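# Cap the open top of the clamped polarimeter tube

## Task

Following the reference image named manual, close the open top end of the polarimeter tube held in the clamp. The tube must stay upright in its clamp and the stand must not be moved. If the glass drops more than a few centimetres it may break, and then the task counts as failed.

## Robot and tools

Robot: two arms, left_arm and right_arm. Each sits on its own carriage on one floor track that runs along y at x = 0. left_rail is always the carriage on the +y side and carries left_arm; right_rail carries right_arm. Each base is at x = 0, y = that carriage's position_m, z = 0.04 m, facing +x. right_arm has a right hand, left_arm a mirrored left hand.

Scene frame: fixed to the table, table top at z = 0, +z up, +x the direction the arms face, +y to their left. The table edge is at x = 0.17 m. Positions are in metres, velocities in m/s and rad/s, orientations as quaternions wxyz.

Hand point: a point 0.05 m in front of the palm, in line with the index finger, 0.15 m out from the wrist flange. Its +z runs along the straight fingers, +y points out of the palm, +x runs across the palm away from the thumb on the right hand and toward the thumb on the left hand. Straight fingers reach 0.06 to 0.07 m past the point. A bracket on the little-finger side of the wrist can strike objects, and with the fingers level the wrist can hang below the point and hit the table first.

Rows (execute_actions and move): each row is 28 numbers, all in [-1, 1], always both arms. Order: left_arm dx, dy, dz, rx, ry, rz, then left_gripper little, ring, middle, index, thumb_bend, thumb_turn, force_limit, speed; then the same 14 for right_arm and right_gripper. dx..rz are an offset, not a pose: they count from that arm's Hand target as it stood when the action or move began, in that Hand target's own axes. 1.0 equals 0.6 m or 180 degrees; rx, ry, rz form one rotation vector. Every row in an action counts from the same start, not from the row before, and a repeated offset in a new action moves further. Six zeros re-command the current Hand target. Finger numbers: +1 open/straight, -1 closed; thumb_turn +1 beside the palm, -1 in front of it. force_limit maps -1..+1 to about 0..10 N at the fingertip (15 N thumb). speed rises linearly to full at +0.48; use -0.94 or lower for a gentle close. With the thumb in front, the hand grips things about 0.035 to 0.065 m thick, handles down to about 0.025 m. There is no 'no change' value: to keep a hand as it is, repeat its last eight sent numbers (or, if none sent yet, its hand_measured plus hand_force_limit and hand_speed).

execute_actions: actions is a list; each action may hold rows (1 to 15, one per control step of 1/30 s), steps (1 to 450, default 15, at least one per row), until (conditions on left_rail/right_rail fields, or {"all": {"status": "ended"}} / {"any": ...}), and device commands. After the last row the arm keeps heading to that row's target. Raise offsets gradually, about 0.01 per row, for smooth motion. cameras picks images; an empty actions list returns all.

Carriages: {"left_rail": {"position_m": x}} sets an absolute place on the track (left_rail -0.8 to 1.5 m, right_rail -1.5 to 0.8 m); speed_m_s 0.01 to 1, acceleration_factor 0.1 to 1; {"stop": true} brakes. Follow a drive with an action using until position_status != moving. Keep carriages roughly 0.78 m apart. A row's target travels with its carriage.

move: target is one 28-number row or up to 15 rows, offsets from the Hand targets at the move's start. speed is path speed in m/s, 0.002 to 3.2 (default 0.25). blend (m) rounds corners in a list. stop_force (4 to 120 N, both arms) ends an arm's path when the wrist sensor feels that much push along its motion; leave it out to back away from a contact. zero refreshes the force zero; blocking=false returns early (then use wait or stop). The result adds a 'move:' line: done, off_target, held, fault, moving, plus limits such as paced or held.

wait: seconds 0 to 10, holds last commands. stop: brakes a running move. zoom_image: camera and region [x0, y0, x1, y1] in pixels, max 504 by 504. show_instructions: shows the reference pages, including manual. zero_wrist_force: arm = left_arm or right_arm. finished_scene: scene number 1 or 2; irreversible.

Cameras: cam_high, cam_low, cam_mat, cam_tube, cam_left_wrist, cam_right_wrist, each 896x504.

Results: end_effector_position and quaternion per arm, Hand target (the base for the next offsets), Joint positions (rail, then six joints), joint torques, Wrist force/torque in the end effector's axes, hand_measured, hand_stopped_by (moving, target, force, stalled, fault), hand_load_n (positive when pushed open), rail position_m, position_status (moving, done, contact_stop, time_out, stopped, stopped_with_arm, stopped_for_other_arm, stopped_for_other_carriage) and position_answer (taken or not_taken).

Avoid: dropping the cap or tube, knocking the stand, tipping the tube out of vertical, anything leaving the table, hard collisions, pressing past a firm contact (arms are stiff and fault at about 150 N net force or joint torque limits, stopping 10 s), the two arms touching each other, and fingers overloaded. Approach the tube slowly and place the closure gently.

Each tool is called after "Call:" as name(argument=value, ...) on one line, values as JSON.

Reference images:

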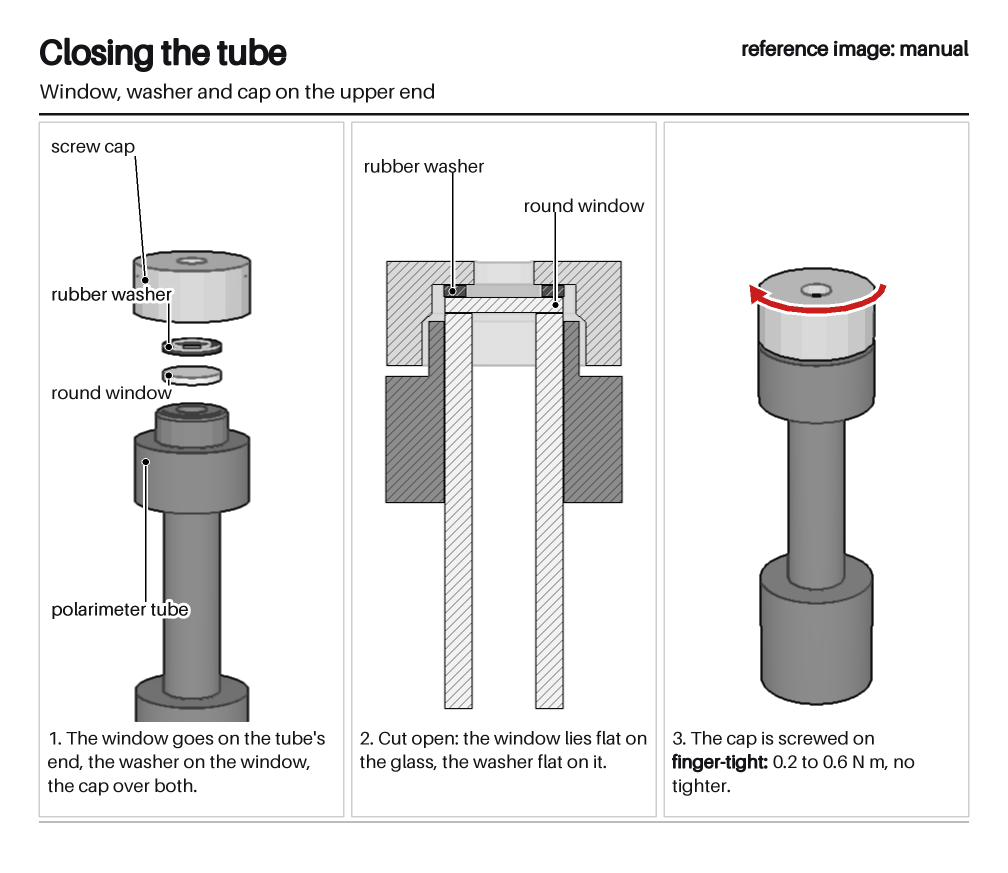

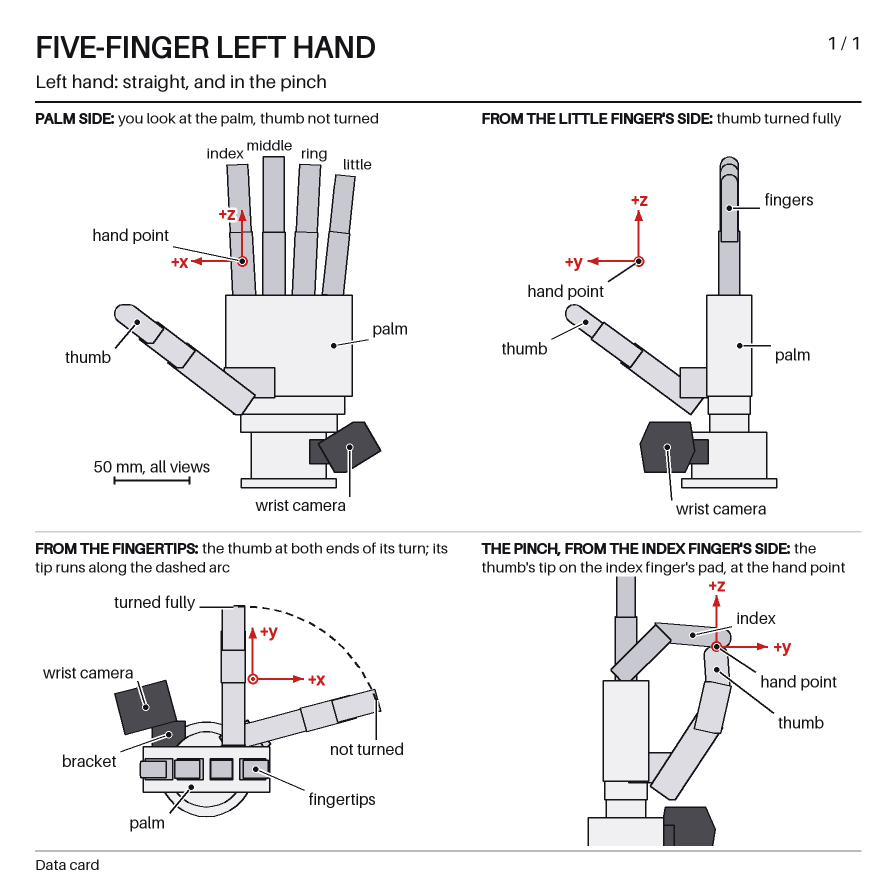

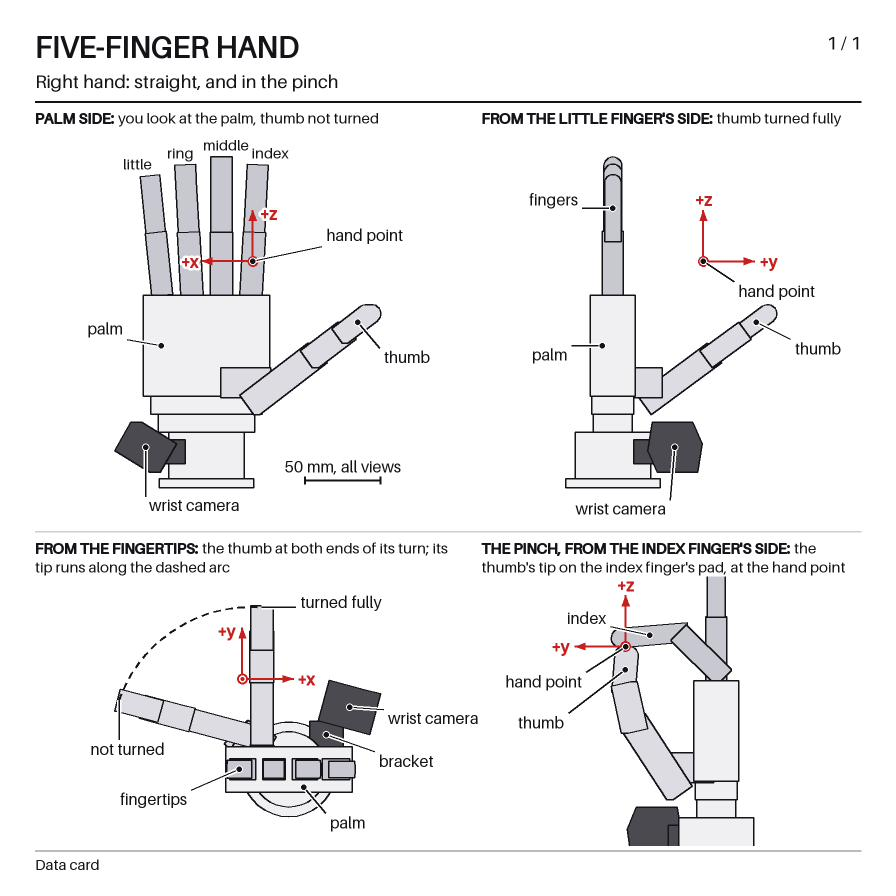

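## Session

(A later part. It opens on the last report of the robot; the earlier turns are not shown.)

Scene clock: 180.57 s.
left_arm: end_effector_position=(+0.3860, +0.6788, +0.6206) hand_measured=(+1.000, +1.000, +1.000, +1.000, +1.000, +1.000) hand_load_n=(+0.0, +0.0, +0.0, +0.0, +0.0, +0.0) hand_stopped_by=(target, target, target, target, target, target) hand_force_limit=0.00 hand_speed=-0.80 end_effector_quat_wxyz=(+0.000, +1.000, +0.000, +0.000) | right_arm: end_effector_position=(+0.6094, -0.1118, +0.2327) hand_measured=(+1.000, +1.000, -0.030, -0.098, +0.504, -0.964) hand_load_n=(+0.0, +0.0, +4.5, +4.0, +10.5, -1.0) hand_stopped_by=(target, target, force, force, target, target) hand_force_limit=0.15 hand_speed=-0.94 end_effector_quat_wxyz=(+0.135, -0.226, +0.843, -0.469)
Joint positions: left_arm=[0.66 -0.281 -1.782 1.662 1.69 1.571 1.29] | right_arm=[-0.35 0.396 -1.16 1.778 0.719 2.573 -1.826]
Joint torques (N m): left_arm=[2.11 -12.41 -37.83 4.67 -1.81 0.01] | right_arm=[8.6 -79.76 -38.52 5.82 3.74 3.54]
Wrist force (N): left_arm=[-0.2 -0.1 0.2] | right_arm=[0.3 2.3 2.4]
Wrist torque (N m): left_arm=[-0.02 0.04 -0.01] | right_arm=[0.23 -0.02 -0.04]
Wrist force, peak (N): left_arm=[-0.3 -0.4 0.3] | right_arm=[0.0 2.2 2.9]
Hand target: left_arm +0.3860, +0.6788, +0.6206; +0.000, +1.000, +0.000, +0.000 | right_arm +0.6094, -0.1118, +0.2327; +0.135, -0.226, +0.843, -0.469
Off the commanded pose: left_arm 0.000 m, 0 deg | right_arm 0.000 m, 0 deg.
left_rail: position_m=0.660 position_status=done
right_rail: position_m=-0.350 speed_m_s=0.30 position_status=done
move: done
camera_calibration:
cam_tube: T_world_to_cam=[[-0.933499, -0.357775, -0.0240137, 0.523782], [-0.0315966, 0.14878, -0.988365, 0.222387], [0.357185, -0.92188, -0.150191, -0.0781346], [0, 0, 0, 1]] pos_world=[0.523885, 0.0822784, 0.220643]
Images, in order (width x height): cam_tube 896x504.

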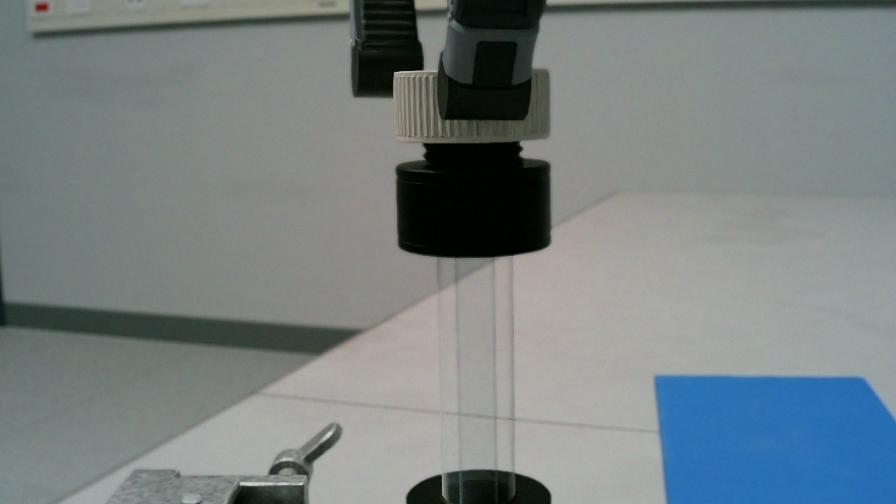

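Call:
move(target=[[0,0,0,0,0,0,1,1,1,1,1,1,0,-0.8,0,0.00085,0.00052,0,0,0,1,1,0.12,0.12,0.5,-0.965,0.1,-0.9],[0,0,0,0,0,0,1,1,1,1,1,1,0,-0.8,0,0.0058,-0.0082,0,0,0,1,1,0.12,0.12,0.5,-0.965,0.1,-0.9],[0,0,0,0,0,0,1,1,1,1,1,1,0,-0.8,0.00257,0.01156,-0.01702,-0.0014,-0.1414,-0.0885,1,1,0.12,0.12,0.5,-0.965,0.1,-0.9],[0,0,0,0,0,0,1,1,1,1,1,1,0,-0.8,0.0108,0.01611,-0.0241,-0.0009,-0.2836,-0.1758,1,1,0.12,0.12,0.5,-0.965,0.1,-0.9],[0,0,0,0,0,0,1,1,1,1,1,1,0,-0.8,0.02265,0.01756,-0.02652,0.0039,-0.4282,-0.2591,1,1,0.12,0.12,0.5,-0.965,0.1,-0.9],[0,0,0,0,0,0,1,1,1,1,1,1,0,-0.8,0.03355,0.0159,-0.02384,0.0041,-0.5757,-0.3384,1,1,0.12,0.12,0.5,-0.965,0.1,-0.9],[0,0,0,0,0,0,1,1,1,1,1,1,0,-0.8,0.04223,0.01105,-0.01622,0.0003,-0.7249,-0.4164,1,1,0.12,0.12,0.5,-0.965,0.1,-0.9],[0,0,0,0,0,0,1,1,1,1,1,1,0,-0.8,0.03723,0.01565,-0.02357,0.0003,-0.7249,-0.4164,1,1,0.12,0.12,0.5,-0.965,0.1,-0.9]], speed=[0.02,0.02,0.28,0.28,0.28,0.28,0.28,0.02], blend=[0,0,0.002,0.002,0.002,0.002,0,0])

Call:
execute_actions(actions=[{"rows":[[0,0,0,0,0,0,1,1,1,1,1,1,0,-0.8,0,0,0,0,0,0,1,1,-0.35,-0.35,0.5,-0.965,0.15,-0.94]],"steps":75}], cameras=["cam_tube"])

Call:
zoom_image(camera="cam_tube", region=[380, 50, 570, 200])

Scene clock: 189.57 s.
left_arm: end_effector_position=(+0.3860, +0.6788, +0.6206) hand_measured=(+1.000, +1.000, +1.000, +1.000, +1.000, +1.000) hand_load_n=(+0.0, +0.0, +0.0, +0.0, +0.0, -0.5) hand_stopped_by=(target, target, target, target, target, target) hand_force_limit=0.00 hand_speed=-0.80 end_effector_quat_wxyz=(+0.000, +1.000, +0.000, +0.000) | right_arm: end_effector_position=(+0.5816, -0.1087, +0.2317) hand_measured=(+1.000, +1.000, +0.120, +0.120, +0.500, -0.964) hand_load_n=(+0.0, -0.5, +0.0, +0.0, +3.0, +0.0) hand_stopped_by=(target, target, target, target, target, target) hand_force_limit=0.10 hand_speed=-0.90 end_effector_quat_wxyz=(-0.516, +0.857, +0.008, -0.004)
Joint positions: left_arm=[0.66 -0.281 -1.782 1.662 1.69 1.571 1.29] | right_arm=[-0.35 -0.231 -1.074 1.849 1.231 0.542 -5.21]
Joint torques (N m): left_arm=[1.39 -10.58 -37.09 4.72 -1.7 -0.1] | right_arm=[6.3 -80.66 -33.48 0.9 -3.78 3.65]
Wrist force (N): left_arm=[0.0 0.1 -0.2] | right_arm=[0.1 0.2 -3.8]
Wrist torque (N m): left_arm=[0.02 0.00 0.00] | right_arm=[0.09 0.08 -0.08]
Wrist force, peak (N): left_arm=[0.5 -0.2 -0.2] | right_arm=[-0.1 0.6 -4.8]
Hand target: left_arm +0.3860, +0.6788, +0.6206; +0.000, +1.000, +0.000, +0.000 | right_arm +0.5816, -0.1085, +0.2318; -0.516, +0.857, +0.008, -0.004
Off the commanded pose: left_arm 0.000 m, 0 deg | right_arm 0.000 m, 0 deg.
left_rail: position_m=0.660 position_status=done
right_rail: position_m=-0.350 speed_m_s=0.30 position_status=done
move: done

Scene clock: 192.27 s.
left_arm: end_effector_position=(+0.3860, +0.6788, +0.6206) hand_measured=(+1.000, +1.000, +1.000, +1.000, +1.000, +1.000) hand_load_n=(+0.0, +0.0, +0.0, +0.0, +0.0, +0.0) hand_stopped_by=(target, target, target, target, target, target) hand_force_limit=0.00 hand_speed=-0.80 end_effector_quat_wxyz=(+0.000, +1.000, +0.000, +0.000) | right_arm: end_effector_position=(+0.5816, -0.1085, +0.2318) hand_measured=(+1.000, +1.000, -0.030, -0.108, +0.502, -0.964) hand_load_n=(-0.5, +0.0, +4.0, +6.5, +9.0, -0.5) hand_stopped_by=(target, target, force, force, target, target) hand_force_limit=0.15 hand_speed=-0.94 end_effector_quat_wxyz=(-0.516, +0.857, +0.008, -0.004)
Joint positions: left_arm=[0.66 -0.281 -1.782 1.662 1.69 1.571 1.29] | right_arm=[-0.35 -0.231 -1.074 1.849 1.231 0.542 -5.21]
Joint torques (N m): left_arm=[1.6 -9.49 -37.52 4.57 -1.52 0] | right_arm=[-3.89 -76.06 -31.85 1.46 -0.07 2.83]
Wrist force (N): left_arm=[0.0 0.1 -0.1] | right_arm=[-1.1 -3.0 -1.3]
Wrist torque (N m): left_arm=[0.01 0.00 0.01] | right_arm=[0.14 0.10 -0.11]
Wrist force, peak (N): left_arm=[0.3 0.3 -0.2] | right_arm=[-0.2 0.2 -4.4]
Hand target: left_arm +0.3860, +0.6788, +0.6206; +0.000, +1.000, +0.000, +0.000 | right_arm +0.5816, -0.1085, +0.2318; -0.516, +0.857, +0.008, -0.004
Off the commanded pose: left_arm 0.000 m, 0 deg | right_arm 0.000 m, 0 deg.
left_rail: position_m=0.660 position_status=done
right_rail: position_m=-0.350 speed_m_s=0.30 position_status=done
camera_calibration:
cam_tube: T_world_to_cam=[[-0.933499, -0.357775, -0.0240137, 0.523782], [-0.0315966, 0.14878, -0.988365, 0.222387], [0.357185, -0.92188, -0.150191, -0.0781346], [0, 0, 0, 1]] pos_world=[0.523885, 0.0822784, 0.220643]
Images, in order (width x height): cam_tube 896x504.

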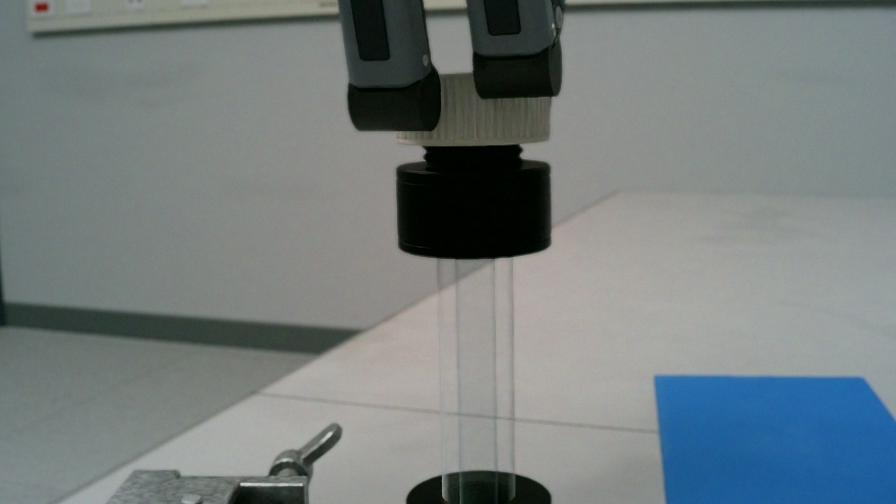

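Scaled by 2.653.

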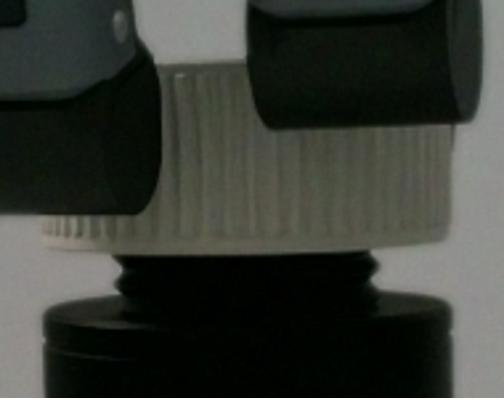

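Call:
move(target=[[0,0,0,0,0,0,1,1,1,1,1,1,0,-0.8,0.00825,-0.00504,0.0099,-0.0053,0.1465,0.0793,1,1,-0.35,-0.35,0.5,-0.965,0.15,-0.94],[0,0,0,0,0,0,1,1,1,1,1,1,0,-0.8,0.01995,-0.00701,0.01402,-0.0104,0.2918,0.1613,1,1,-0.35,-0.35,0.5,-0.965,0.15,-0.94],[0,0,0,0,0,0,1,1,1,1,1,1,0,-0.8,0.03295,-0.00603,0.01257,-0.0143,0.4353,0.2461,1,1,-0.35,-0.35,0.5,-0.965,0.15,-0.94],[0,0,0,0,0,0,1,1,1,1,1,1,0,-0.8,0.04288,-0.00213,0.00528,-0.0101,0.5783,0.3315,1,1,-0.35,-0.35,0.5,-0.965,0.15,-0.94],[0,0,0,0,0,0,1,1,1,1,1,1,0,-0.8,0.04645,0.00299,-0.00503,-0.001,0.7222,0.4157,1,1,-0.35,-0.35,0.5,-0.965,0.15,-0.94]], speed=0.16, blend=[0.001,0.001,0.001,0.001,0], cameras=["cam_tube"])

Call:
zoom_image(camera="cam_tube", region=[380, 50, 570, 200])

Scene clock: 206.97 s.
left_arm: end_effector_position=(+0.3860, +0.6788, +0.6206) hand_measured=(+1.000, +1.000, +1.000, +1.000, +1.000, +1.000) hand_load_n=(+0.0, +0.0, -0.5, +0.0, +0.0, +0.0) hand_stopped_by=(target, target, target, target, target, target) hand_force_limit=0.00 hand_speed=-0.80 end_effector_quat_wxyz=(+0.000, +1.000, +0.000, +0.000) | right_arm: end_effector_position=(+0.6095, -0.1116, +0.2316) hand_measured=(+1.000, +1.000, -0.030, -0.108, +0.502, -0.964) hand_load_n=(+0.0, +0.0, +4.0, +4.5, +10.0, -2.0) hand_stopped_by=(target, target, force, force, target, target) hand_force_limit=0.15 hand_speed=-0.94 end_effector_quat_wxyz=(+0.137, -0.230, +0.843, -0.467)
Joint positions: left_arm=[0.66 -0.281 -1.782 1.662 1.69 1.571 1.29] | right_arm=[-0.35 0.395 -1.163 1.782 0.706 2.569 -1.843]
Joint torques (N m): left_arm=[1.5 -8.83 -37.35 4.94 -1.71 0.05] | right_arm=[10.58 -38.67 -38.84 5.63 2.9 3.25]
Wrist force (N): left_arm=[0.0 -0.3 0.0] | right_arm=[0.6 -3.4 0.6]
Wrist torque (N m): left_arm=[-0.04 0.00 0.03] | right_arm=[0.24 0.01 -0.12]
Wrist force, peak (N): left_arm=[0.2 -0.3 0.5] | right_arm=[-4.4 1.8 0.3]
Hand target: left_arm +0.3860, +0.6788, +0.6206; +0.000, +1.000, +0.000, +0.000 | right_arm +0.6095, -0.1115, +0.2316; +0.137, -0.230, +0.843, -0.467
Off the commanded pose: left_arm 0.000 m, 0 deg | right_arm 0.000 m, 0 deg.
left_rail: position_m=0.660 position_status=done
right_rail: position_m=-0.350 speed_m_s=0.30 position_status=done
move: done
camera_calibration:
cam_tube: T_world_to_cam=[[-0.933499, -0.357775, -0.0240137, 0.523782], [-0.0315966, 0.14878, -0.988365, 0.222387], [0.357185, -0.92188, -0.150191, -0.0781346], [0, 0, 0, 1]] pos_world=[0.523885, 0.0822784, 0.220643]
Images, in order (width x height): cam_tube 896x504.

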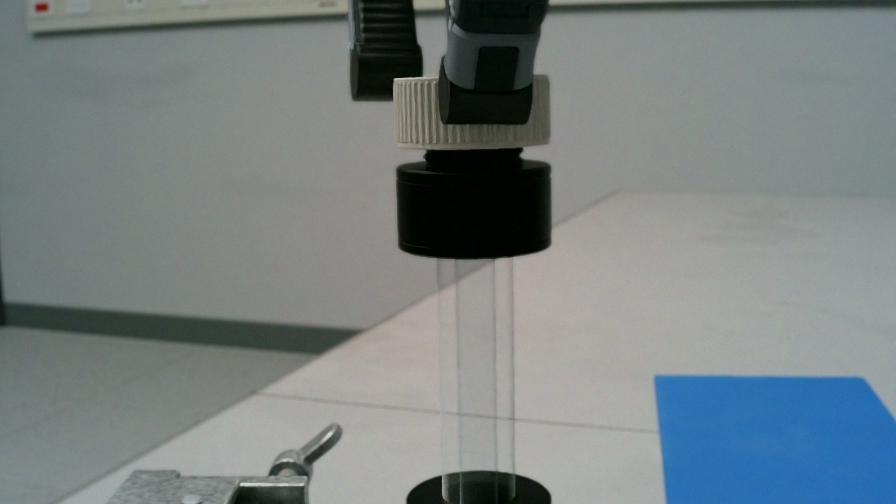

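Scaled by 2.653.

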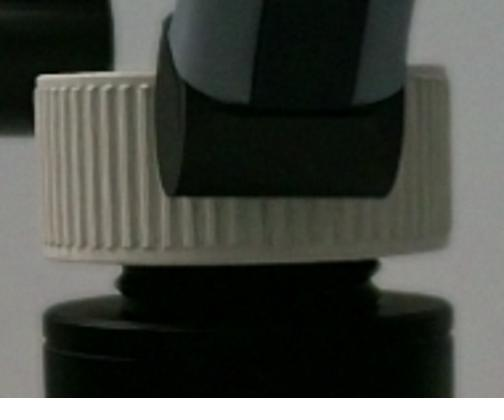

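Call:
move(target=[[0,0,0,0,0,0,1,1,1,1,1,1,0,-0.8,0,0,0,0,0,0,1,1,0.12,0.12,0.5,-0.965,0.1,-0.9],[0,0,0,0,0,0,1,1,1,1,1,1,0,-0.8,0.0004,0.00475,-0.0084,0,0,0,1,1,0.12,0.12,0.5,-0.965,0.1,-0.9],[0,0,0,0,0,0,1,1,1,1,1,1,0,-0.8,0.00297,0.01051,-0.01722,-0.0014,-0.1414,-0.0885,1,1,0.12,0.12,0.5,-0.965,0.1,-0.9],[0,0,0,0,0,0,1,1,1,1,1,1,0,-0.8,0.0112,0.01506,-0.0243,-0.0009,-0.2836,-0.1758,1,1,0.12,0.12,0.5,-0.965,0.1,-0.9],[0,0,0,0,0,0,1,1,1,1,1,1,0,-0.8,0.02305,0.01651,-0.02672,0.0039,-0.4282,-0.2591,1,1,0.12,0.12,0.5,-0.965,0.1,-0.9],[0,0,0,0,0,0,1,1,1,1,1,1,0,-0.8,0.03395,0.01485,-0.02404,0.0041,-0.5757,-0.3384,1,1,0.12,0.12,0.5,-0.965,0.1,-0.9],[0,0,0,0,0,0,1,1,1,1,1,1,0,-0.8,0.04263,0.01,-0.01642,0.0003,-0.7249,-0.4164,1,1,0.12,0.12,0.5,-0.965,0.1,-0.9],[0,0,0,0,0,0,1,1,1,1,1,1,0,-0.8,0.03763,0.0146,-0.02377,0.0003,-0.7249,-0.4164,1,1,0.12,0.12,0.5,-0.965,0.1,-0.9]], speed=[0.02,0.02,0.28,0.28,0.28,0.28,0.28,0.02], blend=[0,0,0.002,0.002,0.002,0.002,0,0])

Call:
execute_actions(actions=[{"rows":[[0,0,0,0,0,0,1,1,1,1,1,1,0,-0.8,0,0,0,0,0,0,1,1,-0.35,-0.35,0.5,-0.965,0.15,-0.94]],"steps":75}], cameras=["cam_tube"])

Call:
zoom_image(camera="cam_tube", region=[380, 50, 570, 200])

Scene clock: 215.77 s.
left_arm: end_effector_position=(+0.3860, +0.6788, +0.6206) hand_measured=(+1.000, +1.000, +1.000, +1.000, +1.000, +1.000) hand_load_n=(+0.0, +0.0, +0.5, +0.0, +0.0, +0.0) hand_stopped_by=(target, target, target, target, target, target) hand_force_limit=0.00 hand_speed=-0.80 end_effector_quat_wxyz=(+0.000, +1.000, +0.000, +0.000) | right_arm: end_effector_position=(+0.5816, -0.1090, +0.2313) hand_measured=(+1.000, +1.000, +0.120, +0.120, +0.500, -0.964) hand_load_n=(+0.0, +0.0, +0.0, +0.0, +2.0, +0.0) hand_stopped_by=(target, target, target, target, target, target) hand_force_limit=0.10 hand_speed=-0.90 end_effector_quat_wxyz=(-0.516, +0.856, +0.011, -0.007)
Joint positions: left_arm=[0.66 -0.281 -1.782 1.662 1.69 1.571 1.29] | right_arm=[-0.35 -0.231 -1.069 1.847 1.243 0.545 -5.225]
Joint torques (N m): left_arm=[0.04 -8.73 -36.6 5.09 -1.4 -0.1] | right_arm=[10.4 -81.45 -33.65 1.53 -4.4 2.96]
Wrist force (N): left_arm=[-0.1 -0.1 0.0] | right_arm=[0.0 0.0 -2.3]
Wrist torque (N m): left_arm=[-0.02 0.02 0.01] | right_arm=[0.07 0.07 -0.08]
Wrist force, peak (N): left_arm=[0.2 -0.5 -0.4] | right_arm=[0.8 -3.7 0.6]
Hand target: left_arm +0.3860, +0.6788, +0.6206; +0.000, +1.000, +0.000, +0.000 | right_arm +0.5815, -0.1088, +0.2313; -0.516, +0.856, +0.011, -0.007
Off the commanded pose: left_arm 0.000 m, 0 deg | right_arm 0.000 m, 0 deg.
left_rail: position_m=0.660 position_status=done
right_rail: position_m=-0.350 speed_m_s=0.30 position_status=done
move: done

Scene clock: 218.47 s.
left_arm: end_effector_position=(+0.3860, +0.6788, +0.6206) hand_measured=(+1.000, +1.000, +1.000, +1.000, +1.000, +1.000) hand_load_n=(+0.0, +0.0, +0.0, +0.0, +0.0, +0.0) hand_stopped_by=(target, target, target, target, target, target) hand_force_limit=0.00 hand_speed=-0.80 end_effector_quat_wxyz=(+0.000, +1.000, +0.000, +0.000) | right_arm: end_effector_position=(+0.5815, -0.1088, +0.2313) hand_measured=(+1.000, +1.000, -0.030, -0.110, +0.502, -0.964) hand_load_n=(+0.0, +0.0, +4.5, +5.5, +8.5, -0.5) hand_stopped_by=(target, target, force, force, target, target) hand_force_limit=0.15 hand_speed=-0.94 end_effector_quat_wxyz=(-0.516, +0.856, +0.011, -0.007)
Joint positions: left_arm=[0.66 -0.281 -1.782 1.662 1.69 1.571 1.29] | right_arm=[-0.35 -0.231 -1.069 1.847 1.243 0.545 -5.225]
Joint torques (N m): left_arm=[2.47 -8.97 -37.95 4.8 -1.71 0.1] | right_arm=[-0.47 -76.64 -32.04 1.69 -0.85 2.09]
Wrist force (N): left_arm=[-0.1 0.0 -0.4] | right_arm=[-1.2 -2.9 -0.3]
Wrist torque (N m): left_arm=[0.01 0.00 0.01] | right_arm=[0.18 0.08 -0.10]
Wrist force, peak (N): left_arm=[0.6 0.0 0.2] | right_arm=[-1.2 -3.2 0.1]
Hand target: left_arm +0.3860, +0.6788, +0.6206; +0.000, +1.000, +0.000, +0.000 | right_arm +0.5815, -0.1088, +0.2313; -0.516, +0.856, +0.011, -0.007
Off the commanded pose: left_arm 0.000 m, 0 deg | right_arm 0.000 m, 0 deg.
left_rail: position_m=0.660 position_status=done
right_rail: position_m=-0.350 speed_m_s=0.30 position_status=done
camera_calibration:
cam_tube: T_world_to_cam=[[-0.933499, -0.357775, -0.0240137, 0.523782], [-0.0315966, 0.14878, -0.988365, 0.222387], [0.357185, -0.92188, -0.150191, -0.0781346], [0, 0, 0, 1]] pos_world=[0.523885, 0.0822784, 0.220643]
Images, in order (width x height): cam_tube 896x504.

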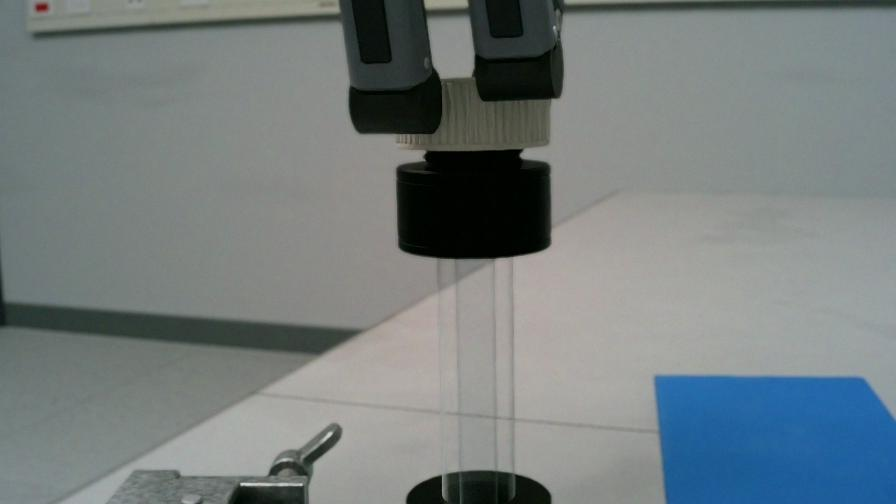

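Scaled by 2.653.

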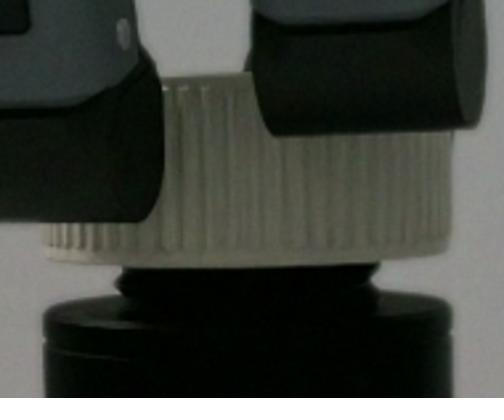

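Call:
move(target=[[0,0,0,0,0,0,1,1,1,1,1,1,0,-0.8,0.00803,-0.00487,0.00957,-0.0056,0.1538,0.0833,1,1,-0.35,-0.35,0.5,-0.965,0.15,-0.94],[0,0,0,0,0,0,1,1,1,1,1,1,0,-0.8,0.01953,-0.0069,0.01375,-0.0107,0.2991,0.1653,1,1,-0.35,-0.35,0.5,-0.965,0.15,-0.94],[0,0,0,0,0,0,1,1,1,1,1,1,0,-0.8,0.03238,-0.00602,0.01243,-0.0145,0.4426,0.2502,1,1,-0.35,-0.35,0.5,-0.965,0.15,-0.94],[0,0,0,0,0,0,1,1,1,1,1,1,0,-0.8,0.0423,-0.00228,0.00537,-0.0102,0.5855,0.3356,1,1,-0.35,-0.35,0.5,-0.965,0.15,-0.94],[0,0,0,0,0,0,1,1,1,1,1,1,0,-0.8,0.04597,0.00268,-0.00477,-0.001,0.7294,0.4199,1,1,-0.35,-0.35,0.5,-0.965,0.15,-0.94]], speed=0.16, blend=[0.001,0.001,0.001,0.001,0], cameras=["cam_tube"])

Call:
zoom_image(camera="cam_tube", region=[380, 50, 570, 200])

Scene clock: 228.77 s.
left_arm: end_effector_position=(+0.3860, +0.6788, +0.6206) hand_measured=(+1.000, +1.000, +1.000, +1.000, +1.000, +1.000) hand_load_n=(+0.0, +0.0, +0.0, +0.0, +0.0, +0.0) hand_stopped_by=(target, target, target, target, target, target) hand_force_limit=0.00 hand_speed=-0.80 end_effector_quat_wxyz=(+0.000, +1.000, +0.000, +0.000) | right_arm: end_effector_position=(+0.6092, -0.1114, +0.2312) hand_measured=(+1.000, +1.000, -0.030, -0.110, +0.502, -0.964) hand_load_n=(+0.0, +0.0, +5.0, +5.0, +8.5, -2.0) hand_stopped_by=(target, target, force, force, target, target) hand_force_limit=0.15 hand_speed=-0.94 end_effector_quat_wxyz=(+0.132, -0.223, +0.845, -0.468)
Joint positions: left_arm=[0.66 -0.281 -1.782 1.662 1.69 1.571 1.29] | right_arm=[-0.35 0.396 -1.154 1.774 0.735 2.571 -1.808]
Joint torques (N m): left_arm=[-0.1 -8.2 -37.66 4.81 -1.83 0.07] | right_arm=[10.95 -41.34 -36.65 5.91 2.26 2.89]
Wrist force (N): left_arm=[0.1 0.0 -0.1] | right_arm=[-0.1 -5.2 2.9]
Wrist torque (N m): left_arm=[0.01 -0.01 0.01] | right_arm=[0.29 0.00 -0.16]
Wrist force, peak (N): left_arm=[0.1 -0.1 -0.6] | right_arm=[-4.5 0.7 5.5]
Hand target: left_arm +0.3860, +0.6788, +0.6206; +0.000, +1.000, +0.000, +0.000 | right_arm +0.6092, -0.1114, +0.2312; +0.132, -0.223, +0.845, -0.468
Off the commanded pose: left_arm 0.000 m, 0 deg | right_arm 0.000 m, 0 deg.
left_rail: position_m=0.660 position_status=done
right_rail: position_m=-0.350 speed_m_s=0.30 position_status=done
move: done
camera_calibration:
cam_tube: T_world_to_cam=[[-0.933499, -0.357775, -0.0240137, 0.523782], [-0.0315966, 0.14878, -0.988365, 0.222387], [0.357185, -0.92188, -0.150191, -0.0781346], [0, 0, 0, 1]] pos_world=[0.523885, 0.0822784, 0.220643]
Images, in order (width x height): cam_tube 896x504.

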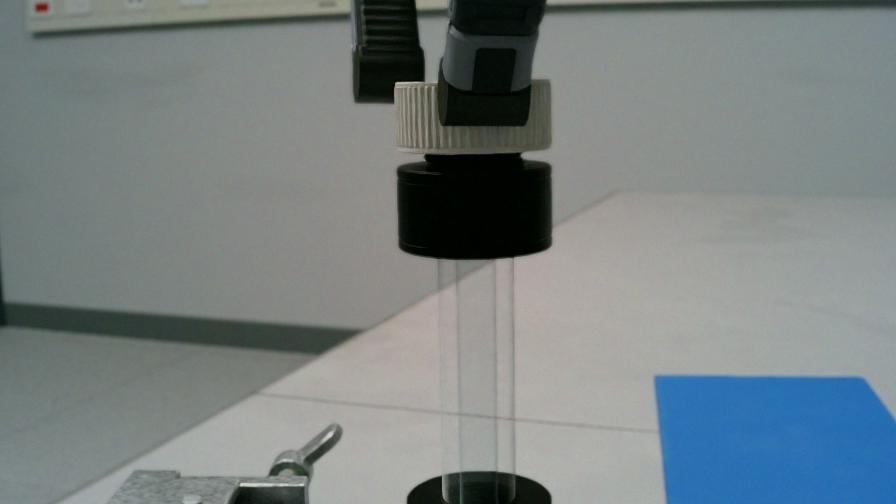

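Scaled by 2.653.

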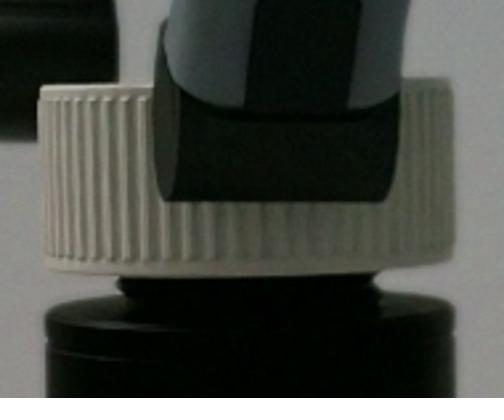

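Call:
move(target=[[0,0,0,0,0,0,1,1,1,1,1,1,0,-0.8,0,0,0,0,0,0,1,1,0.12,0.12,0.5,-0.965,0.1,-0.9],[0,0,0,0,0,0,1,1,1,1,1,1,0,-0.8,0,0.0044,-0.0082,0,0,0,1,1,0.12,0.12,0.5,-0.965,0.1,-0.9],[0,0,0,0,0,0,1,1,1,1,1,1,0,-0.8,0.00257,0.01062,-0.01672,-0.0014,-0.1414,-0.0885,1,1,0.12,0.12,0.5,-0.965,0.1,-0.9],[0,0,0,0,0,0,1,1,1,1,1,1,0,-0.8,0.0108,0.01517,-0.0238,-0.0009,-0.2836,-0.1758,1,1,0.12,0.12,0.5,-0.965,0.1,-0.9],[0,0,0,0,0,0,1,1,1,1,1,1,0,-0.8,0.02265,0.01662,-0.02622,0.0039,-0.4282,-0.2591,1,1,0.12,0.12,0.5,-0.965,0.1,-0.9],[0,0,0,0,0,0,1,1,1,1,1,1,0,-0.8,0.03355,0.01482,-0.02362,0.0041,-0.5757,-0.3384,1,1,0.12,0.12,0.5,-0.965,0.1,-0.9],[0,0,0,0,0,0,1,1,1,1,1,1,0,-0.8,0.04223,0.00997,-0.016,0.0003,-0.7249,-0.4164,1,1,0.12,0.12,0.5,-0.965,0.1,-0.9],[0,0,0,0,0,0,1,1,1,1,1,1,0,-0.8,0.03723,0.01457,-0.02335,0.0003,-0.7249,-0.4164,1,1,0.12,0.12,0.5,-0.965,0.1,-0.9]], speed=[0.02,0.02,0.28,0.28,0.28,0.28,0.28,0.02], blend=[0,0,0.002,0.002,0.002,0.002,0,0])

Call:
execute_actions(actions=[{"rows":[[0,0,0,0,0,0,1,1,1,1,1,1,0,-0.8,0,0,0,0,0,0,1,1,-0.35,-0.35,0.5,-0.965,0.2,-0.94]],"steps":75}], cameras=["cam_tube"])

Call:
zoom_image(camera="cam_tube", region=[380, 50, 570, 200])

Scene clock: 237.53 s.
left_arm: end_effector_position=(+0.3860, +0.6788, +0.6206) hand_measured=(+1.000, +1.000, +1.000, +1.000, +1.000, +1.000) hand_load_n=(+0.0, +0.0, +0.0, +0.0, +0.0, +0.0) hand_stopped_by=(target, target, target, target, target, target) hand_force_limit=0.00 hand_speed=-0.80 end_effector_quat_wxyz=(+0.000, +1.000, +0.000, +0.000) | right_arm: end_effector_position=(+0.5816, -0.1084, +0.2308) hand_measured=(+1.000, +1.000, +0.120, +0.120, +0.500, -0.964) hand_load_n=(+0.0, -0.5, +0.0, +0.0, +3.0, +0.5) hand_stopped_by=(target, target, target, target, target, target) hand_force_limit=0.10 hand_speed=-0.90 end_effector_quat_wxyz=(-0.517, +0.856, +0.003, -0.004)
Joint positions: left_arm=[0.66 -0.281 -1.782 1.662 1.69 1.571 1.29] | right_arm=[-0.35 -0.232 -1.074 1.851 1.223 0.537 -5.197]
Joint torques (N m): left_arm=[1.54 -6.82 -37.96 4.79 -1.57 -0.07] | right_arm=[6.38 -79.23 -32.07 1.2 -4.36 3.16]
Wrist force (N): left_arm=[0.0 0.2 -0.1] | right_arm=[-0.1 0.1 -4.4]
Wrist torque (N m): left_arm=[0.03 -0.01 0.01] | right_arm=[0.05 0.10 -0.09]
Wrist force, peak (N): left_arm=[-0.5 0.4 0.2] | right_arm=[0.3 -5.6 2.7]
Hand target: left_arm +0.3860, +0.6788, +0.6206; +0.000, +1.000, +0.000, +0.000 | right_arm +0.5816, -0.1082, +0.2308; -0.517, +0.856, +0.003, -0.004
Off the commanded pose: left_arm 0.000 m, 0 deg | right_arm 0.000 m, 0 deg.
left_rail: position_m=0.660 position_status=done
right_rail: position_m=-0.350 speed_m_s=0.30 position_status=done
move: done

Scene clock: 240.23 s.
left_arm: end_effector_position=(+0.3860, +0.6788, +0.6206) hand_measured=(+1.000, +1.000, +1.000, +1.000, +1.000, +1.000) hand_load_n=(+0.0, +0.0, +0.0, +0.0, +0.0, +0.0) hand_stopped_by=(target, target, target, target, target, target) hand_force_limit=0.00 hand_speed=-0.80 end_effector_quat_wxyz=(+0.000, +1.000, +0.000, +0.000) | right_arm: end_effector_position=(+0.5816, -0.1082, +0.2308) hand_measured=(+1.000, +1.000, -0.030, -0.114, +0.502, -0.964) hand_load_n=(+0.0, -0.5, +4.0, +6.5, +10.0, -0.5) hand_stopped_by=(target, target, force, force, target, target) hand_force_limit=0.20 hand_speed=-0.94 end_effector_quat_wxyz=(-0.517, +0.856, +0.003, -0.004)
Joint positions: left_arm=[0.66 -0.281 -1.782 1.662 1.69 1.571 1.29] | right_arm=[-0.35 -0.232 -1.074 1.851 1.223 0.537 -5.197]
Joint torques (N m): left_arm=[2.25 -7 -36.87 4.82 -1.63 -0.2] | right_arm=[-1 -76.52 -30.97 1.57 -0.5 2.84]
Wrist force (N): left_arm=[0.0 -0.3 0.0] | right_arm=[-1.2 -3.4 -2.0]
Wrist torque (N m): left_arm=[-0.05 0.01 0.02] | right_arm=[0.08 0.11 -0.11]
Wrist force, peak (N): left_arm=[0.1 0.3 0.4] | right_arm=[0.2 0.3 -5.3]
Hand target: left_arm +0.3860, +0.6788, +0.6206; +0.000, +1.000, +0.000, +0.000 | right_arm +0.5816, -0.1082, +0.2308; -0.517, +0.856, +0.003, -0.004
Off the commanded pose: left_arm 0.000 m, 0 deg | right_arm 0.000 m, 0 deg.
left_rail: position_m=0.660 position_status=done
right_rail: position_m=-0.350 speed_m_s=0.30 position_status=done
camera_calibration:
cam_tube: T_world_to_cam=[[-0.933499, -0.357775, -0.0240137, 0.523782], [-0.0315966, 0.14878, -0.988365, 0.222387], [0.357185, -0.92188, -0.150191, -0.0781346], [0, 0, 0, 1]] pos_world=[0.523885, 0.0822784, 0.220643]
Images, in order (width x height): cam_tube 896x504.

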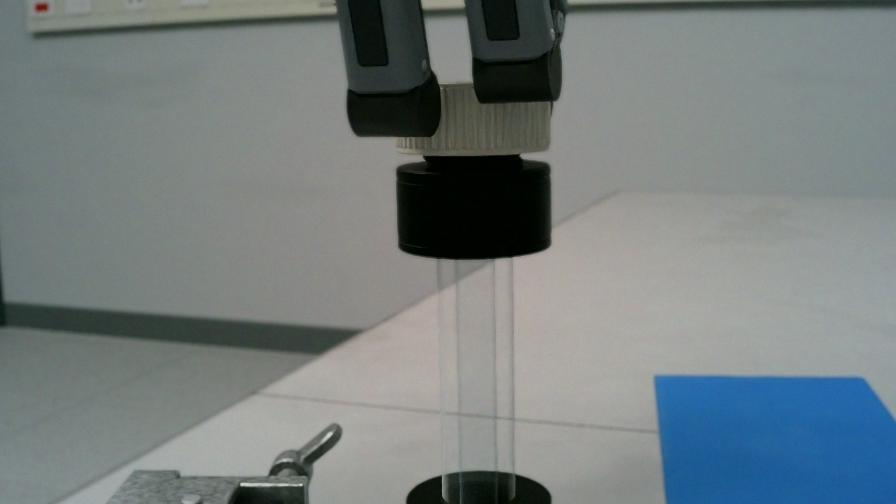

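Scaled by 2.653.

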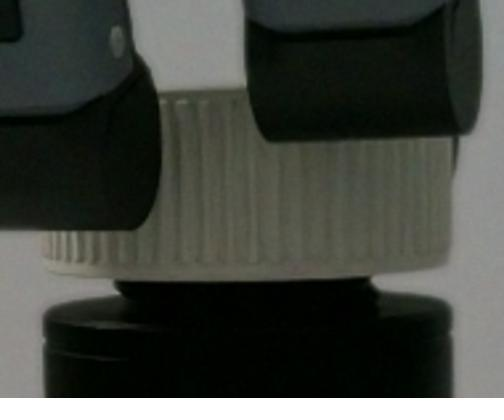

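Call:
move(target=[[0,0,0,0,0,0,1,1,1,1,1,1,0,-0.8,0.0081,-0.00482,0.00943,-0.0054,0.1489,0.0806,1,1,-0.35,-0.35,0.5,-0.965,0.2,-0.94],[0,0,0,0,0,0,1,1,1,1,1,1,0,-0.8,0.01982,-0.00682,0.01352,-0.0105,0.2941,0.1626,1,1,-0.35,-0.35,0.5,-0.965,0.2,-0.94],[0,0,0,0,0,0,1,1,1,1,1,1,0,-0.8,0.0328,-0.00588,0.01202,-0.0144,0.4377,0.2475,1,1,-0.35,-0.35,0.5,-0.965,0.2,-0.94],[0,0,0,0,0,0,1,1,1,1,1,1,0,-0.8,0.04272,-0.00207,0.00468,-0.0101,0.5806,0.3328,1,1,-0.35,-0.35,0.5,-0.965,0.2,-0.94],[0,0,0,0,0,0,1,1,1,1,1,1,0,-0.8,0.04628,0.003,-0.0057,-0.001,0.7246,0.4171,1,1,-0.35,-0.35,0.5,-0.965,0.2,-0.94]], speed=0.16, blend=[0.001,0.001,0.001,0.001,0], cameras=["cam_tube"])

Call:
zoom_image(camera="cam_tube", region=[380, 50, 570, 200])

Scene clock: 250.00 s.
left_arm: end_effector_position=(+0.3860, +0.6788, +0.6206) hand_measured=(+1.000, +1.000, +1.000, +1.000, +1.000, +1.000) hand_load_n=(+0.0, +0.0, +0.0, +0.0, +0.0, +0.0) hand_stopped_by=(target, target, target, target, target, target) hand_force_limit=0.00 hand_speed=-0.80 end_effector_quat_wxyz=(+0.000, +1.000, +0.000, +0.000) | right_arm: end_effector_position=(+0.6094, -0.1119, +0.2307) hand_measured=(+1.000, +1.000, -0.030, -0.114, +0.502, -0.964) hand_load_n=(+0.0, +0.0, +4.5, +4.0, +10.5, -1.5) hand_stopped_by=(target, target, force, force, target, target) hand_force_limit=0.20 hand_speed=-0.94 end_effector_quat_wxyz=(+0.131, -0.223, +0.846, -0.467)
Joint positions: left_arm=[0.66 -0.281 -1.782 1.662 1.69 1.571 1.29] | right_arm=[-0.35 0.395 -1.154 1.774 0.735 2.569 -1.809]
Joint torques (N m): left_arm=[2.33 -6.29 -37.6 4.85 -1.71 -0.07] | right_arm=[8.07 -43.9 -36.2 5.85 2.69 2.32]
Wrist force (N): left_arm=[0.4 0.1 0.2] | right_arm=[0.1 -5.2 0.5]
Wrist torque (N m): left_arm=[0.00 -0.05 0.03] | right_arm=[0.31 -0.05 -0.10]
Wrist force, peak (N): left_arm=[-0.8 0.1 0.2] | right_arm=[-0.1 -5.4 0.5]
Hand target: left_arm +0.3860, +0.6788, +0.6206; +0.000, +1.000, +0.000, +0.000 | right_arm +0.6094, -0.1119, +0.2307; +0.131, -0.223, +0.846, -0.467
Off the commanded pose: left_arm 0.000 m, 0 deg | right_arm 0.000 m, 0 deg.
left_rail: position_m=0.660 position_status=done
right_rail: position_m=-0.350 speed_m_s=0.30 position_status=done
move: done
camera_calibration:
cam_tube: T_world_to_cam=[[-0.933499, -0.357775, -0.0240137, 0.523782], [-0.0315966, 0.14878, -0.988365, 0.222387], [0.357185, -0.92188, -0.150191, -0.0781346], [0, 0, 0, 1]] pos_world=[0.523885, 0.0822784, 0.220643]
Images, in order (width x height): cam_tube 896x504.

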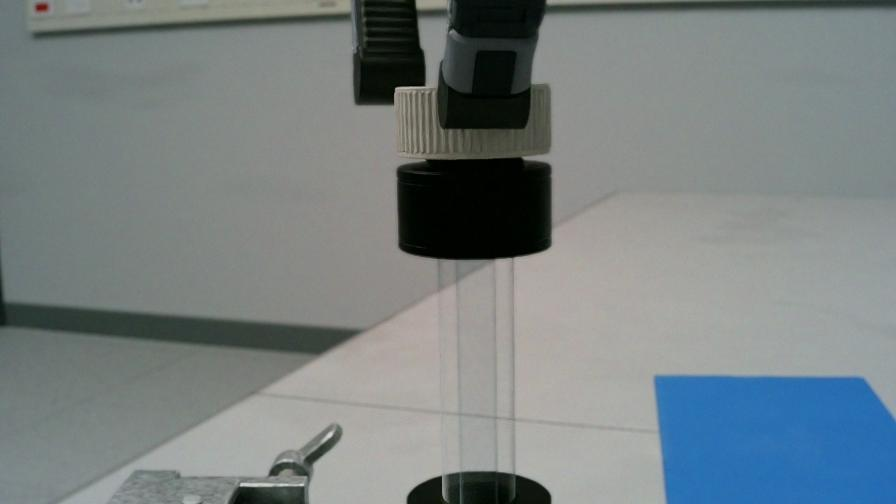

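Scaled by 2.653.

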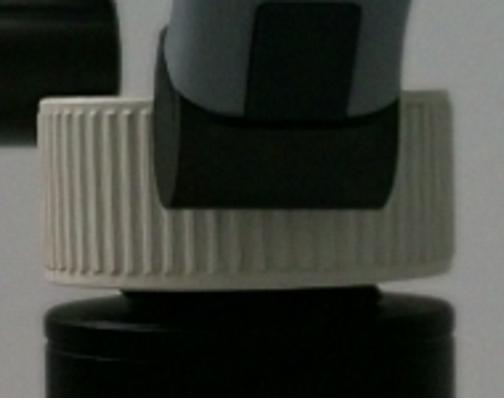

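Call:
move(target=[[0,0,0,0,0,0,1,1,1,1,1,1,0,-0.8,0,0,0,0,0,0,1,1,0.12,0.12,0.5,-0.965,0.1,-0.9],[0,0,0,0,0,0,1,1,1,1,1,1,0,-0.8,0,0.0048,-0.0088,0,0,0,1,1,0.12,0.12,0.5,-0.965,0.1,-0.9],[0,0,0,0,0,0,1,1,1,1,1,1,0,-0.8,0.00257,0.01085,-0.01746,-0.0014,-0.1414,-0.0885,1,1,0.12,0.12,0.5,-0.965,0.1,-0.9],[0,0,0,0,0,0,1,1,1,1,1,1,0,-0.8,0.0108,0.0154,-0.02454,-0.0009,-0.2836,-0.1758,1,1,0.12,0.12,0.5,-0.965,0.1,-0.9],[0,0,0,0,0,0,1,1,1,1,1,1,0,-0.8,0.02265,0.01685,-0.02696,0.0039,-0.4282,-0.2591,1,1,0.12,0.12,0.5,-0.965,0.1,-0.9],[0,0,0,0,0,0,1,1,1,1,1,1,0,-0.8,0.03355,0.01505,-0.02436,0.0041,-0.5757,-0.3384,1,1,0.12,0.12,0.5,-0.965,0.1,-0.9],[0,0,0,0,0,0,1,1,1,1,1,1,0,-0.8,0.04223,0.0102,-0.01674,0.0003,-0.7249,-0.4164,1,1,0.12,0.12,0.5,-0.965,0.1,-0.9],[0,0,0,0,0,0,1,1,1,1,1,1,0,-0.8,0.03723,0.0148,-0.02409,0.0003,-0.7249,-0.4164,1,1,0.12,0.12,0.5,-0.965,0.1,-0.9]], speed=[0.02,0.02,0.28,0.28,0.28,0.28,0.28,0.02], blend=[0,0,0.002,0.002,0.002,0.002,0,0])

Call:
execute_actions(actions=[{"rows":[[0,0,0,0,0,0,1,1,1,1,1,1,0,-0.8,0,0,0,0,0,0,1,1,-0.35,-0.35,0.5,-0.965,0.3,-0.94]],"steps":75}], cameras=["cam_tube"])

Call:
zoom_image(camera="cam_tube", region=[380, 50, 570, 200])

Scene clock: 258.70 s.
left_arm: end_effector_position=(+0.3860, +0.6788, +0.6206) hand_measured=(+1.000, +1.000, +1.000, +1.000, +1.000, +1.000) hand_load_n=(+0.0, +0.0, +0.0, +0.0, +0.0, +0.0) hand_stopped_by=(target, target, target, target, target, target) hand_force_limit=0.00 hand_speed=-0.80 end_effector_quat_wxyz=(+0.000, +1.000, +0.000, +0.000) | right_arm: end_effector_position=(+0.5816, -0.1085, +0.2305) hand_measured=(+1.000, +1.000, +0.120, +0.120, +0.500, -0.964) hand_load_n=(+0.0, +0.0, +0.0, +0.0, +3.0, +0.5) hand_stopped_by=(target, target, target, target, target, target) hand_force_limit=0.10 hand_speed=-0.90 end_effector_quat_wxyz=(-0.518, +0.856, +0.002, -0.005)
Joint positions: left_arm=[0.66 -0.281 -1.782 1.662 1.69 1.571 1.29] | right_arm=[-0.35 -0.233 -1.072 1.851 1.225 0.537 -5.198]
Joint torques (N m): left_arm=[0.93 -7.67 -37.44 5.09 -1.65 0.22] | right_arm=[13.87 -79.2 -32.69 1.61 -4.12 3.26]
Wrist force (N): left_arm=[0.0 -0.3 -0.2] | right_arm=[-0.1 0.1 -4.1]
Wrist torque (N m): left_arm=[-0.04 -0.01 0.02] | right_arm=[0.04 0.10 -0.09]
Wrist force, peak (N): left_arm=[0.4 -0.3 0.1] | right_arm=[-0.2 -5.6 0.4]
Hand target: left_arm +0.3860, +0.6788, +0.6206; +0.000, +1.000, +0.000, +0.000 | right_arm +0.5816, -0.1083, +0.2305; -0.518, +0.856, +0.002, -0.005
Off the commanded pose: left_arm 0.000 m, 0 deg | right_arm 0.000 m, 0 deg.
left_rail: position_m=0.660 position_status=done
right_rail: position_m=-0.350 speed_m_s=0.30 position_status=done
move: done

Scene clock: 261.40 s.
left_arm: end_effector_position=(+0.3860, +0.6788, +0.6206) hand_measured=(+1.000, +1.000, +1.000, +1.000, +1.000, +1.000) hand_load_n=(+0.0, +0.0, +0.0, +0.0, +0.0, +0.0) hand_stopped_by=(target, target, target, target, target, target) hand_force_limit=0.00 hand_speed=-0.80 end_effector_quat_wxyz=(+0.000, +1.000, +0.000, +0.000) | right_arm: end_effector_position=(+0.5816, -0.1083, +0.2305) hand_measured=(+1.000, +1.000, -0.034, -0.138, +0.502, -0.964) hand_load_n=(+0.0, +0.0, +5.0, +6.5, +10.5, +0.0) hand_stopped_by=(target, target, force, force, target, target) hand_force_limit=0.30 hand_speed=-0.94 end_effector_quat_wxyz=(-0.518, +0.856, +0.002, -0.005)
Joint positions: left_arm=[0.66 -0.281 -1.782 1.662 1.69 1.571 1.29] | right_arm=[-0.35 -0.233 -1.072 1.851 1.224 0.537 -5.198]
Joint torques (N m): left_arm=[0.31 -7.64 -37.44 4.89 -1.56 -0.05] | right_arm=[-4.34 -75.81 -32.15 1.02 0.26 1.83]
Wrist force (N): left_arm=[0.2 -0.1 -0.2] | right_arm=[-1.8 -5.0 -1.2]
Wrist torque (N m): left_arm=[-0.01 -0.03 0.03] | right_arm=[0.12 0.01 -0.06]
Wrist force, peak (N): left_arm=[0.3 -0.5 0.0] | right_arm=[-2.1 -5.0 -1.4]
Hand target: left_arm +0.3860, +0.6788, +0.6206; +0.000, +1.000, +0.000, +0.000 | right_arm +0.5816, -0.1083, +0.2305; -0.518, +0.856, +0.002, -0.005
Off the commanded pose: left_arm 0.000 m, 0 deg | right_arm 0.000 m, 0 deg.
left_rail: position_m=0.660 position_status=done
right_rail: position_m=-0.350 speed_m_s=0.30 position_status=done
camera_calibration:
cam_tube: T_world_to_cam=[[-0.933499, -0.357775, -0.0240137, 0.523782], [-0.0315966, 0.14878, -0.988365, 0.222387], [0.357185, -0.92188, -0.150191, -0.0781346], [0, 0, 0, 1]] pos_world=[0.523885, 0.0822784, 0.220643]
Images, in order (width x height): cam_tube 896x504.

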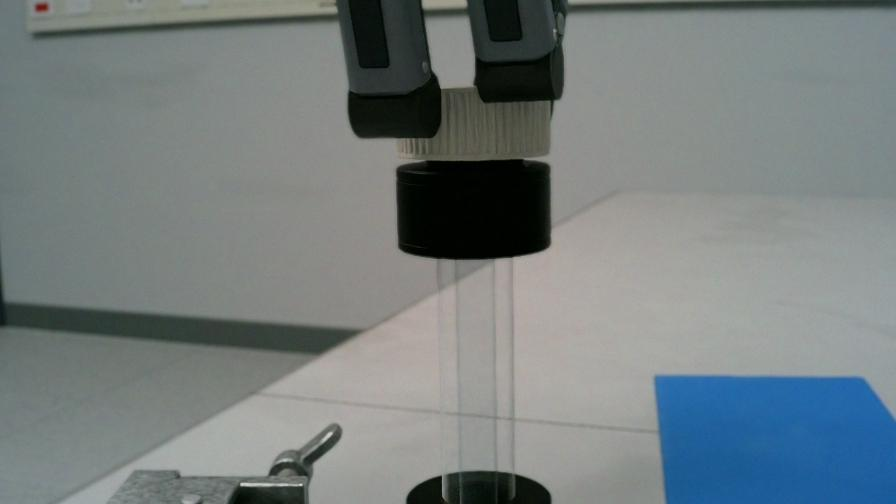

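Scaled by 2.653.

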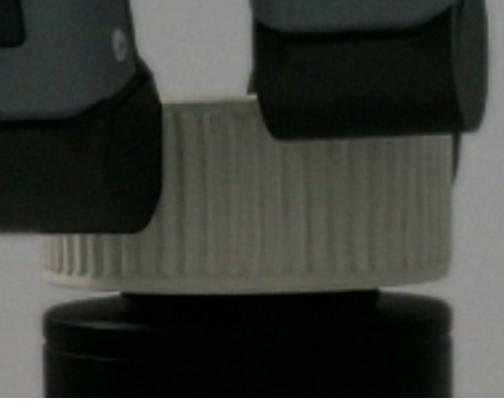

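Call:
move(target=[[0,0,0,0,0,0,1,1,1,1,1,1,0,-0.8,0,0,0,0,0,0,1,1,0.12,0.12,0.5,-0.965,0.1,-0.88],[0,0,0,0,0,0,1,1,1,1,1,1,0,-0.8,0,0.00155,-0.00294,0,0,0,1,1,0.12,0.12,0.5,-0.965,0.1,-0.88],[0,0,0,0,0,0,1,1,1,1,1,1,0,-0.8,0,0.00421,-0.00154,0,0,0,1,1,0.12,0.12,0.5,-0.965,0.1,-0.88],[0,0,0,0,0,0,1,1,1,1,1,1,0,-0.8,0,0.00266,0.0014,0,0,0,1,1,0.12,0.12,0.5,-0.965,0.1,-0.88]], speed=0.02, blend=[0,0.0005,0.0005,0])

Call:
execute_actions(actions=[{"rows":[[0,0,0,0,0,0,1,1,1,1,1,1,0,-0.8,0,0,0,0,0,0,1,1,-0.35,-0.35,0.5,-0.965,0.35,-0.94]],"steps":75}], cameras=["cam_tube"])

Call:
zoom_image(camera="cam_tube", region=[380, 50, 570, 200])

Scene clock: 264.07 s.
left_arm: end_effector_position=(+0.3860, +0.6788, +0.6206) hand_measured=(+1.000, +1.000, +1.000, +1.000, +1.000, +1.000) hand_load_n=(+0.0, +0.0, +0.0, +0.0, +0.0, +0.0) hand_stopped_by=(target, target, target, target, target, target) hand_force_limit=0.00 hand_speed=-0.80 end_effector_quat_wxyz=(+0.000, +1.000, +0.000, +0.000) | right_arm: end_effector_position=(+0.5816, -0.1085, +0.2288) hand_measured=(+1.000, +1.000, +0.120, +0.120, +0.500, -0.964) hand_load_n=(+0.0, +0.0, +0.0, +0.0, +3.0, +0.0) hand_stopped_by=(target, target, target, target, target, target) hand_force_limit=0.10 hand_speed=-0.88 end_effector_quat_wxyz=(-0.518, +0.856, +0.002, -0.005)
Joint positions: left_arm=[0.66 -0.281 -1.782 1.662 1.69 1.571 1.29] | right_arm=[-0.35 -0.233 -1.07 1.852 1.222 0.537 -5.198]
Joint torques (N m): left_arm=[0.85 -5.56 -37.67 5 -1.64 0.16] | right_arm=[4.55 -44.34 -32.82 1.92 -3.79 2.86]
Wrist force (N): left_arm=[0.0 0.1 0.1] | right_arm=[0.1 0.3 -4.2]
Wrist torque (N m): left_arm=[0.01 0.00 0.01] | right_arm=[0.07 0.09 -0.08]
Wrist force, peak (N): left_arm=[0.1 -0.1 -0.5] | right_arm=[-2.0 -3.8 -4.7]
Hand target: left_arm +0.3860, +0.6788, +0.6206; +0.000, +1.000, +0.000, +0.000 | right_arm +0.5816, -0.1083, +0.2287; -0.518, +0.856, +0.002, -0.005
Off the commanded pose: left_arm 0.000 m, 0 deg | right_arm 0.000 m, 0 deg.
left_rail: position_m=0.660 position_status=done
right_rail: position_m=-0.350 speed_m_s=0.30 position_status=done
move: done

Scene clock: 266.77 s.
left_arm: end_effector_position=(+0.3860, +0.6788, +0.6206) hand_measured=(+1.000, +1.000, +1.000, +1.000, +1.000, +1.000) hand_load_n=(+0.0, +0.0, +0.0, +0.0, +0.0, +0.0) hand_stopped_by=(target, target, target, target, target, target) hand_force_limit=0.00 hand_speed=-0.80 end_effector_quat_wxyz=(+0.000, +1.000, +0.000, +0.000) | right_arm: end_effector_position=(+0.5816, -0.1083, +0.2287) hand_measured=(+1.000, +1.000, -0.034, -0.108, +0.502, -0.964) hand_load_n=(+0.0, +0.0, +5.0, +6.5, +10.0, -0.5) hand_stopped_by=(target, target, force, force, target, target) hand_force_limit=0.35 hand_speed=-0.94 end_effector_quat_wxyz=(-0.518, +0.856, +0.002, -0.005)
Joint positions: left_arm=[0.66 -0.281 -1.782 1.662 1.69 1.571 1.29] | right_arm=[-0.35 -0.233 -1.07 1.852 1.221 0.537 -5.198]
Joint torques (N m): left_arm=[0.23 -6.63 -37.76 4.63 -1.84 -0.02] | right_arm=[-4.15 -43.73 -31.8 0.84 -0.32 2.24]
Wrist force (N): left_arm=[0.2 -0.2 0.2] | right_arm=[-1.1 -3.6 -1.3]
Wrist torque (N m): left_arm=[-0.04 -0.02 0.02] | right_arm=[0.13 0.09 -0.11]
Wrist force, peak (N): left_arm=[0.2 0.3 0.3] | right_arm=[-0.1 -0.1 -5.3]
Hand target: left_arm +0.3860, +0.6788, +0.6206; +0.000, +1.000, +0.000, +0.000 | right_arm +0.5816, -0.1083, +0.2287; -0.518, +0.856, +0.002, -0.005
Off the commanded pose: left_arm 0.000 m, 0 deg | right_arm 0.000 m, 0 deg.
left_rail: position_m=0.660 position_status=done
right_rail: position_m=-0.350 speed_m_s=0.30 position_status=done
camera_calibration:
cam_tube: T_world_to_cam=[[-0.933499, -0.357775, -0.0240137, 0.523782], [-0.0315966, 0.14878, -0.988365, 0.222387], [0.357185, -0.92188, -0.150191, -0.0781346], [0, 0, 0, 1]] pos_world=[0.523885, 0.0822784, 0.220643]
Images, in order (width x height): cam_tube 896x504.

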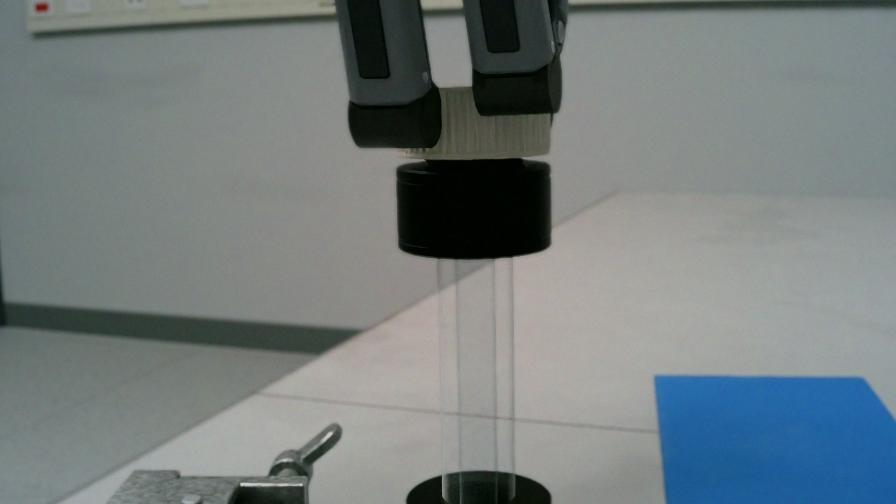

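Scaled by 2.653.

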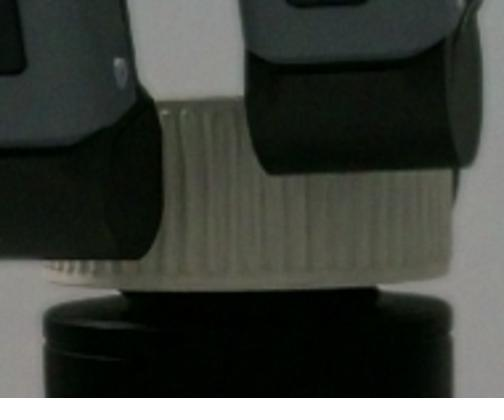

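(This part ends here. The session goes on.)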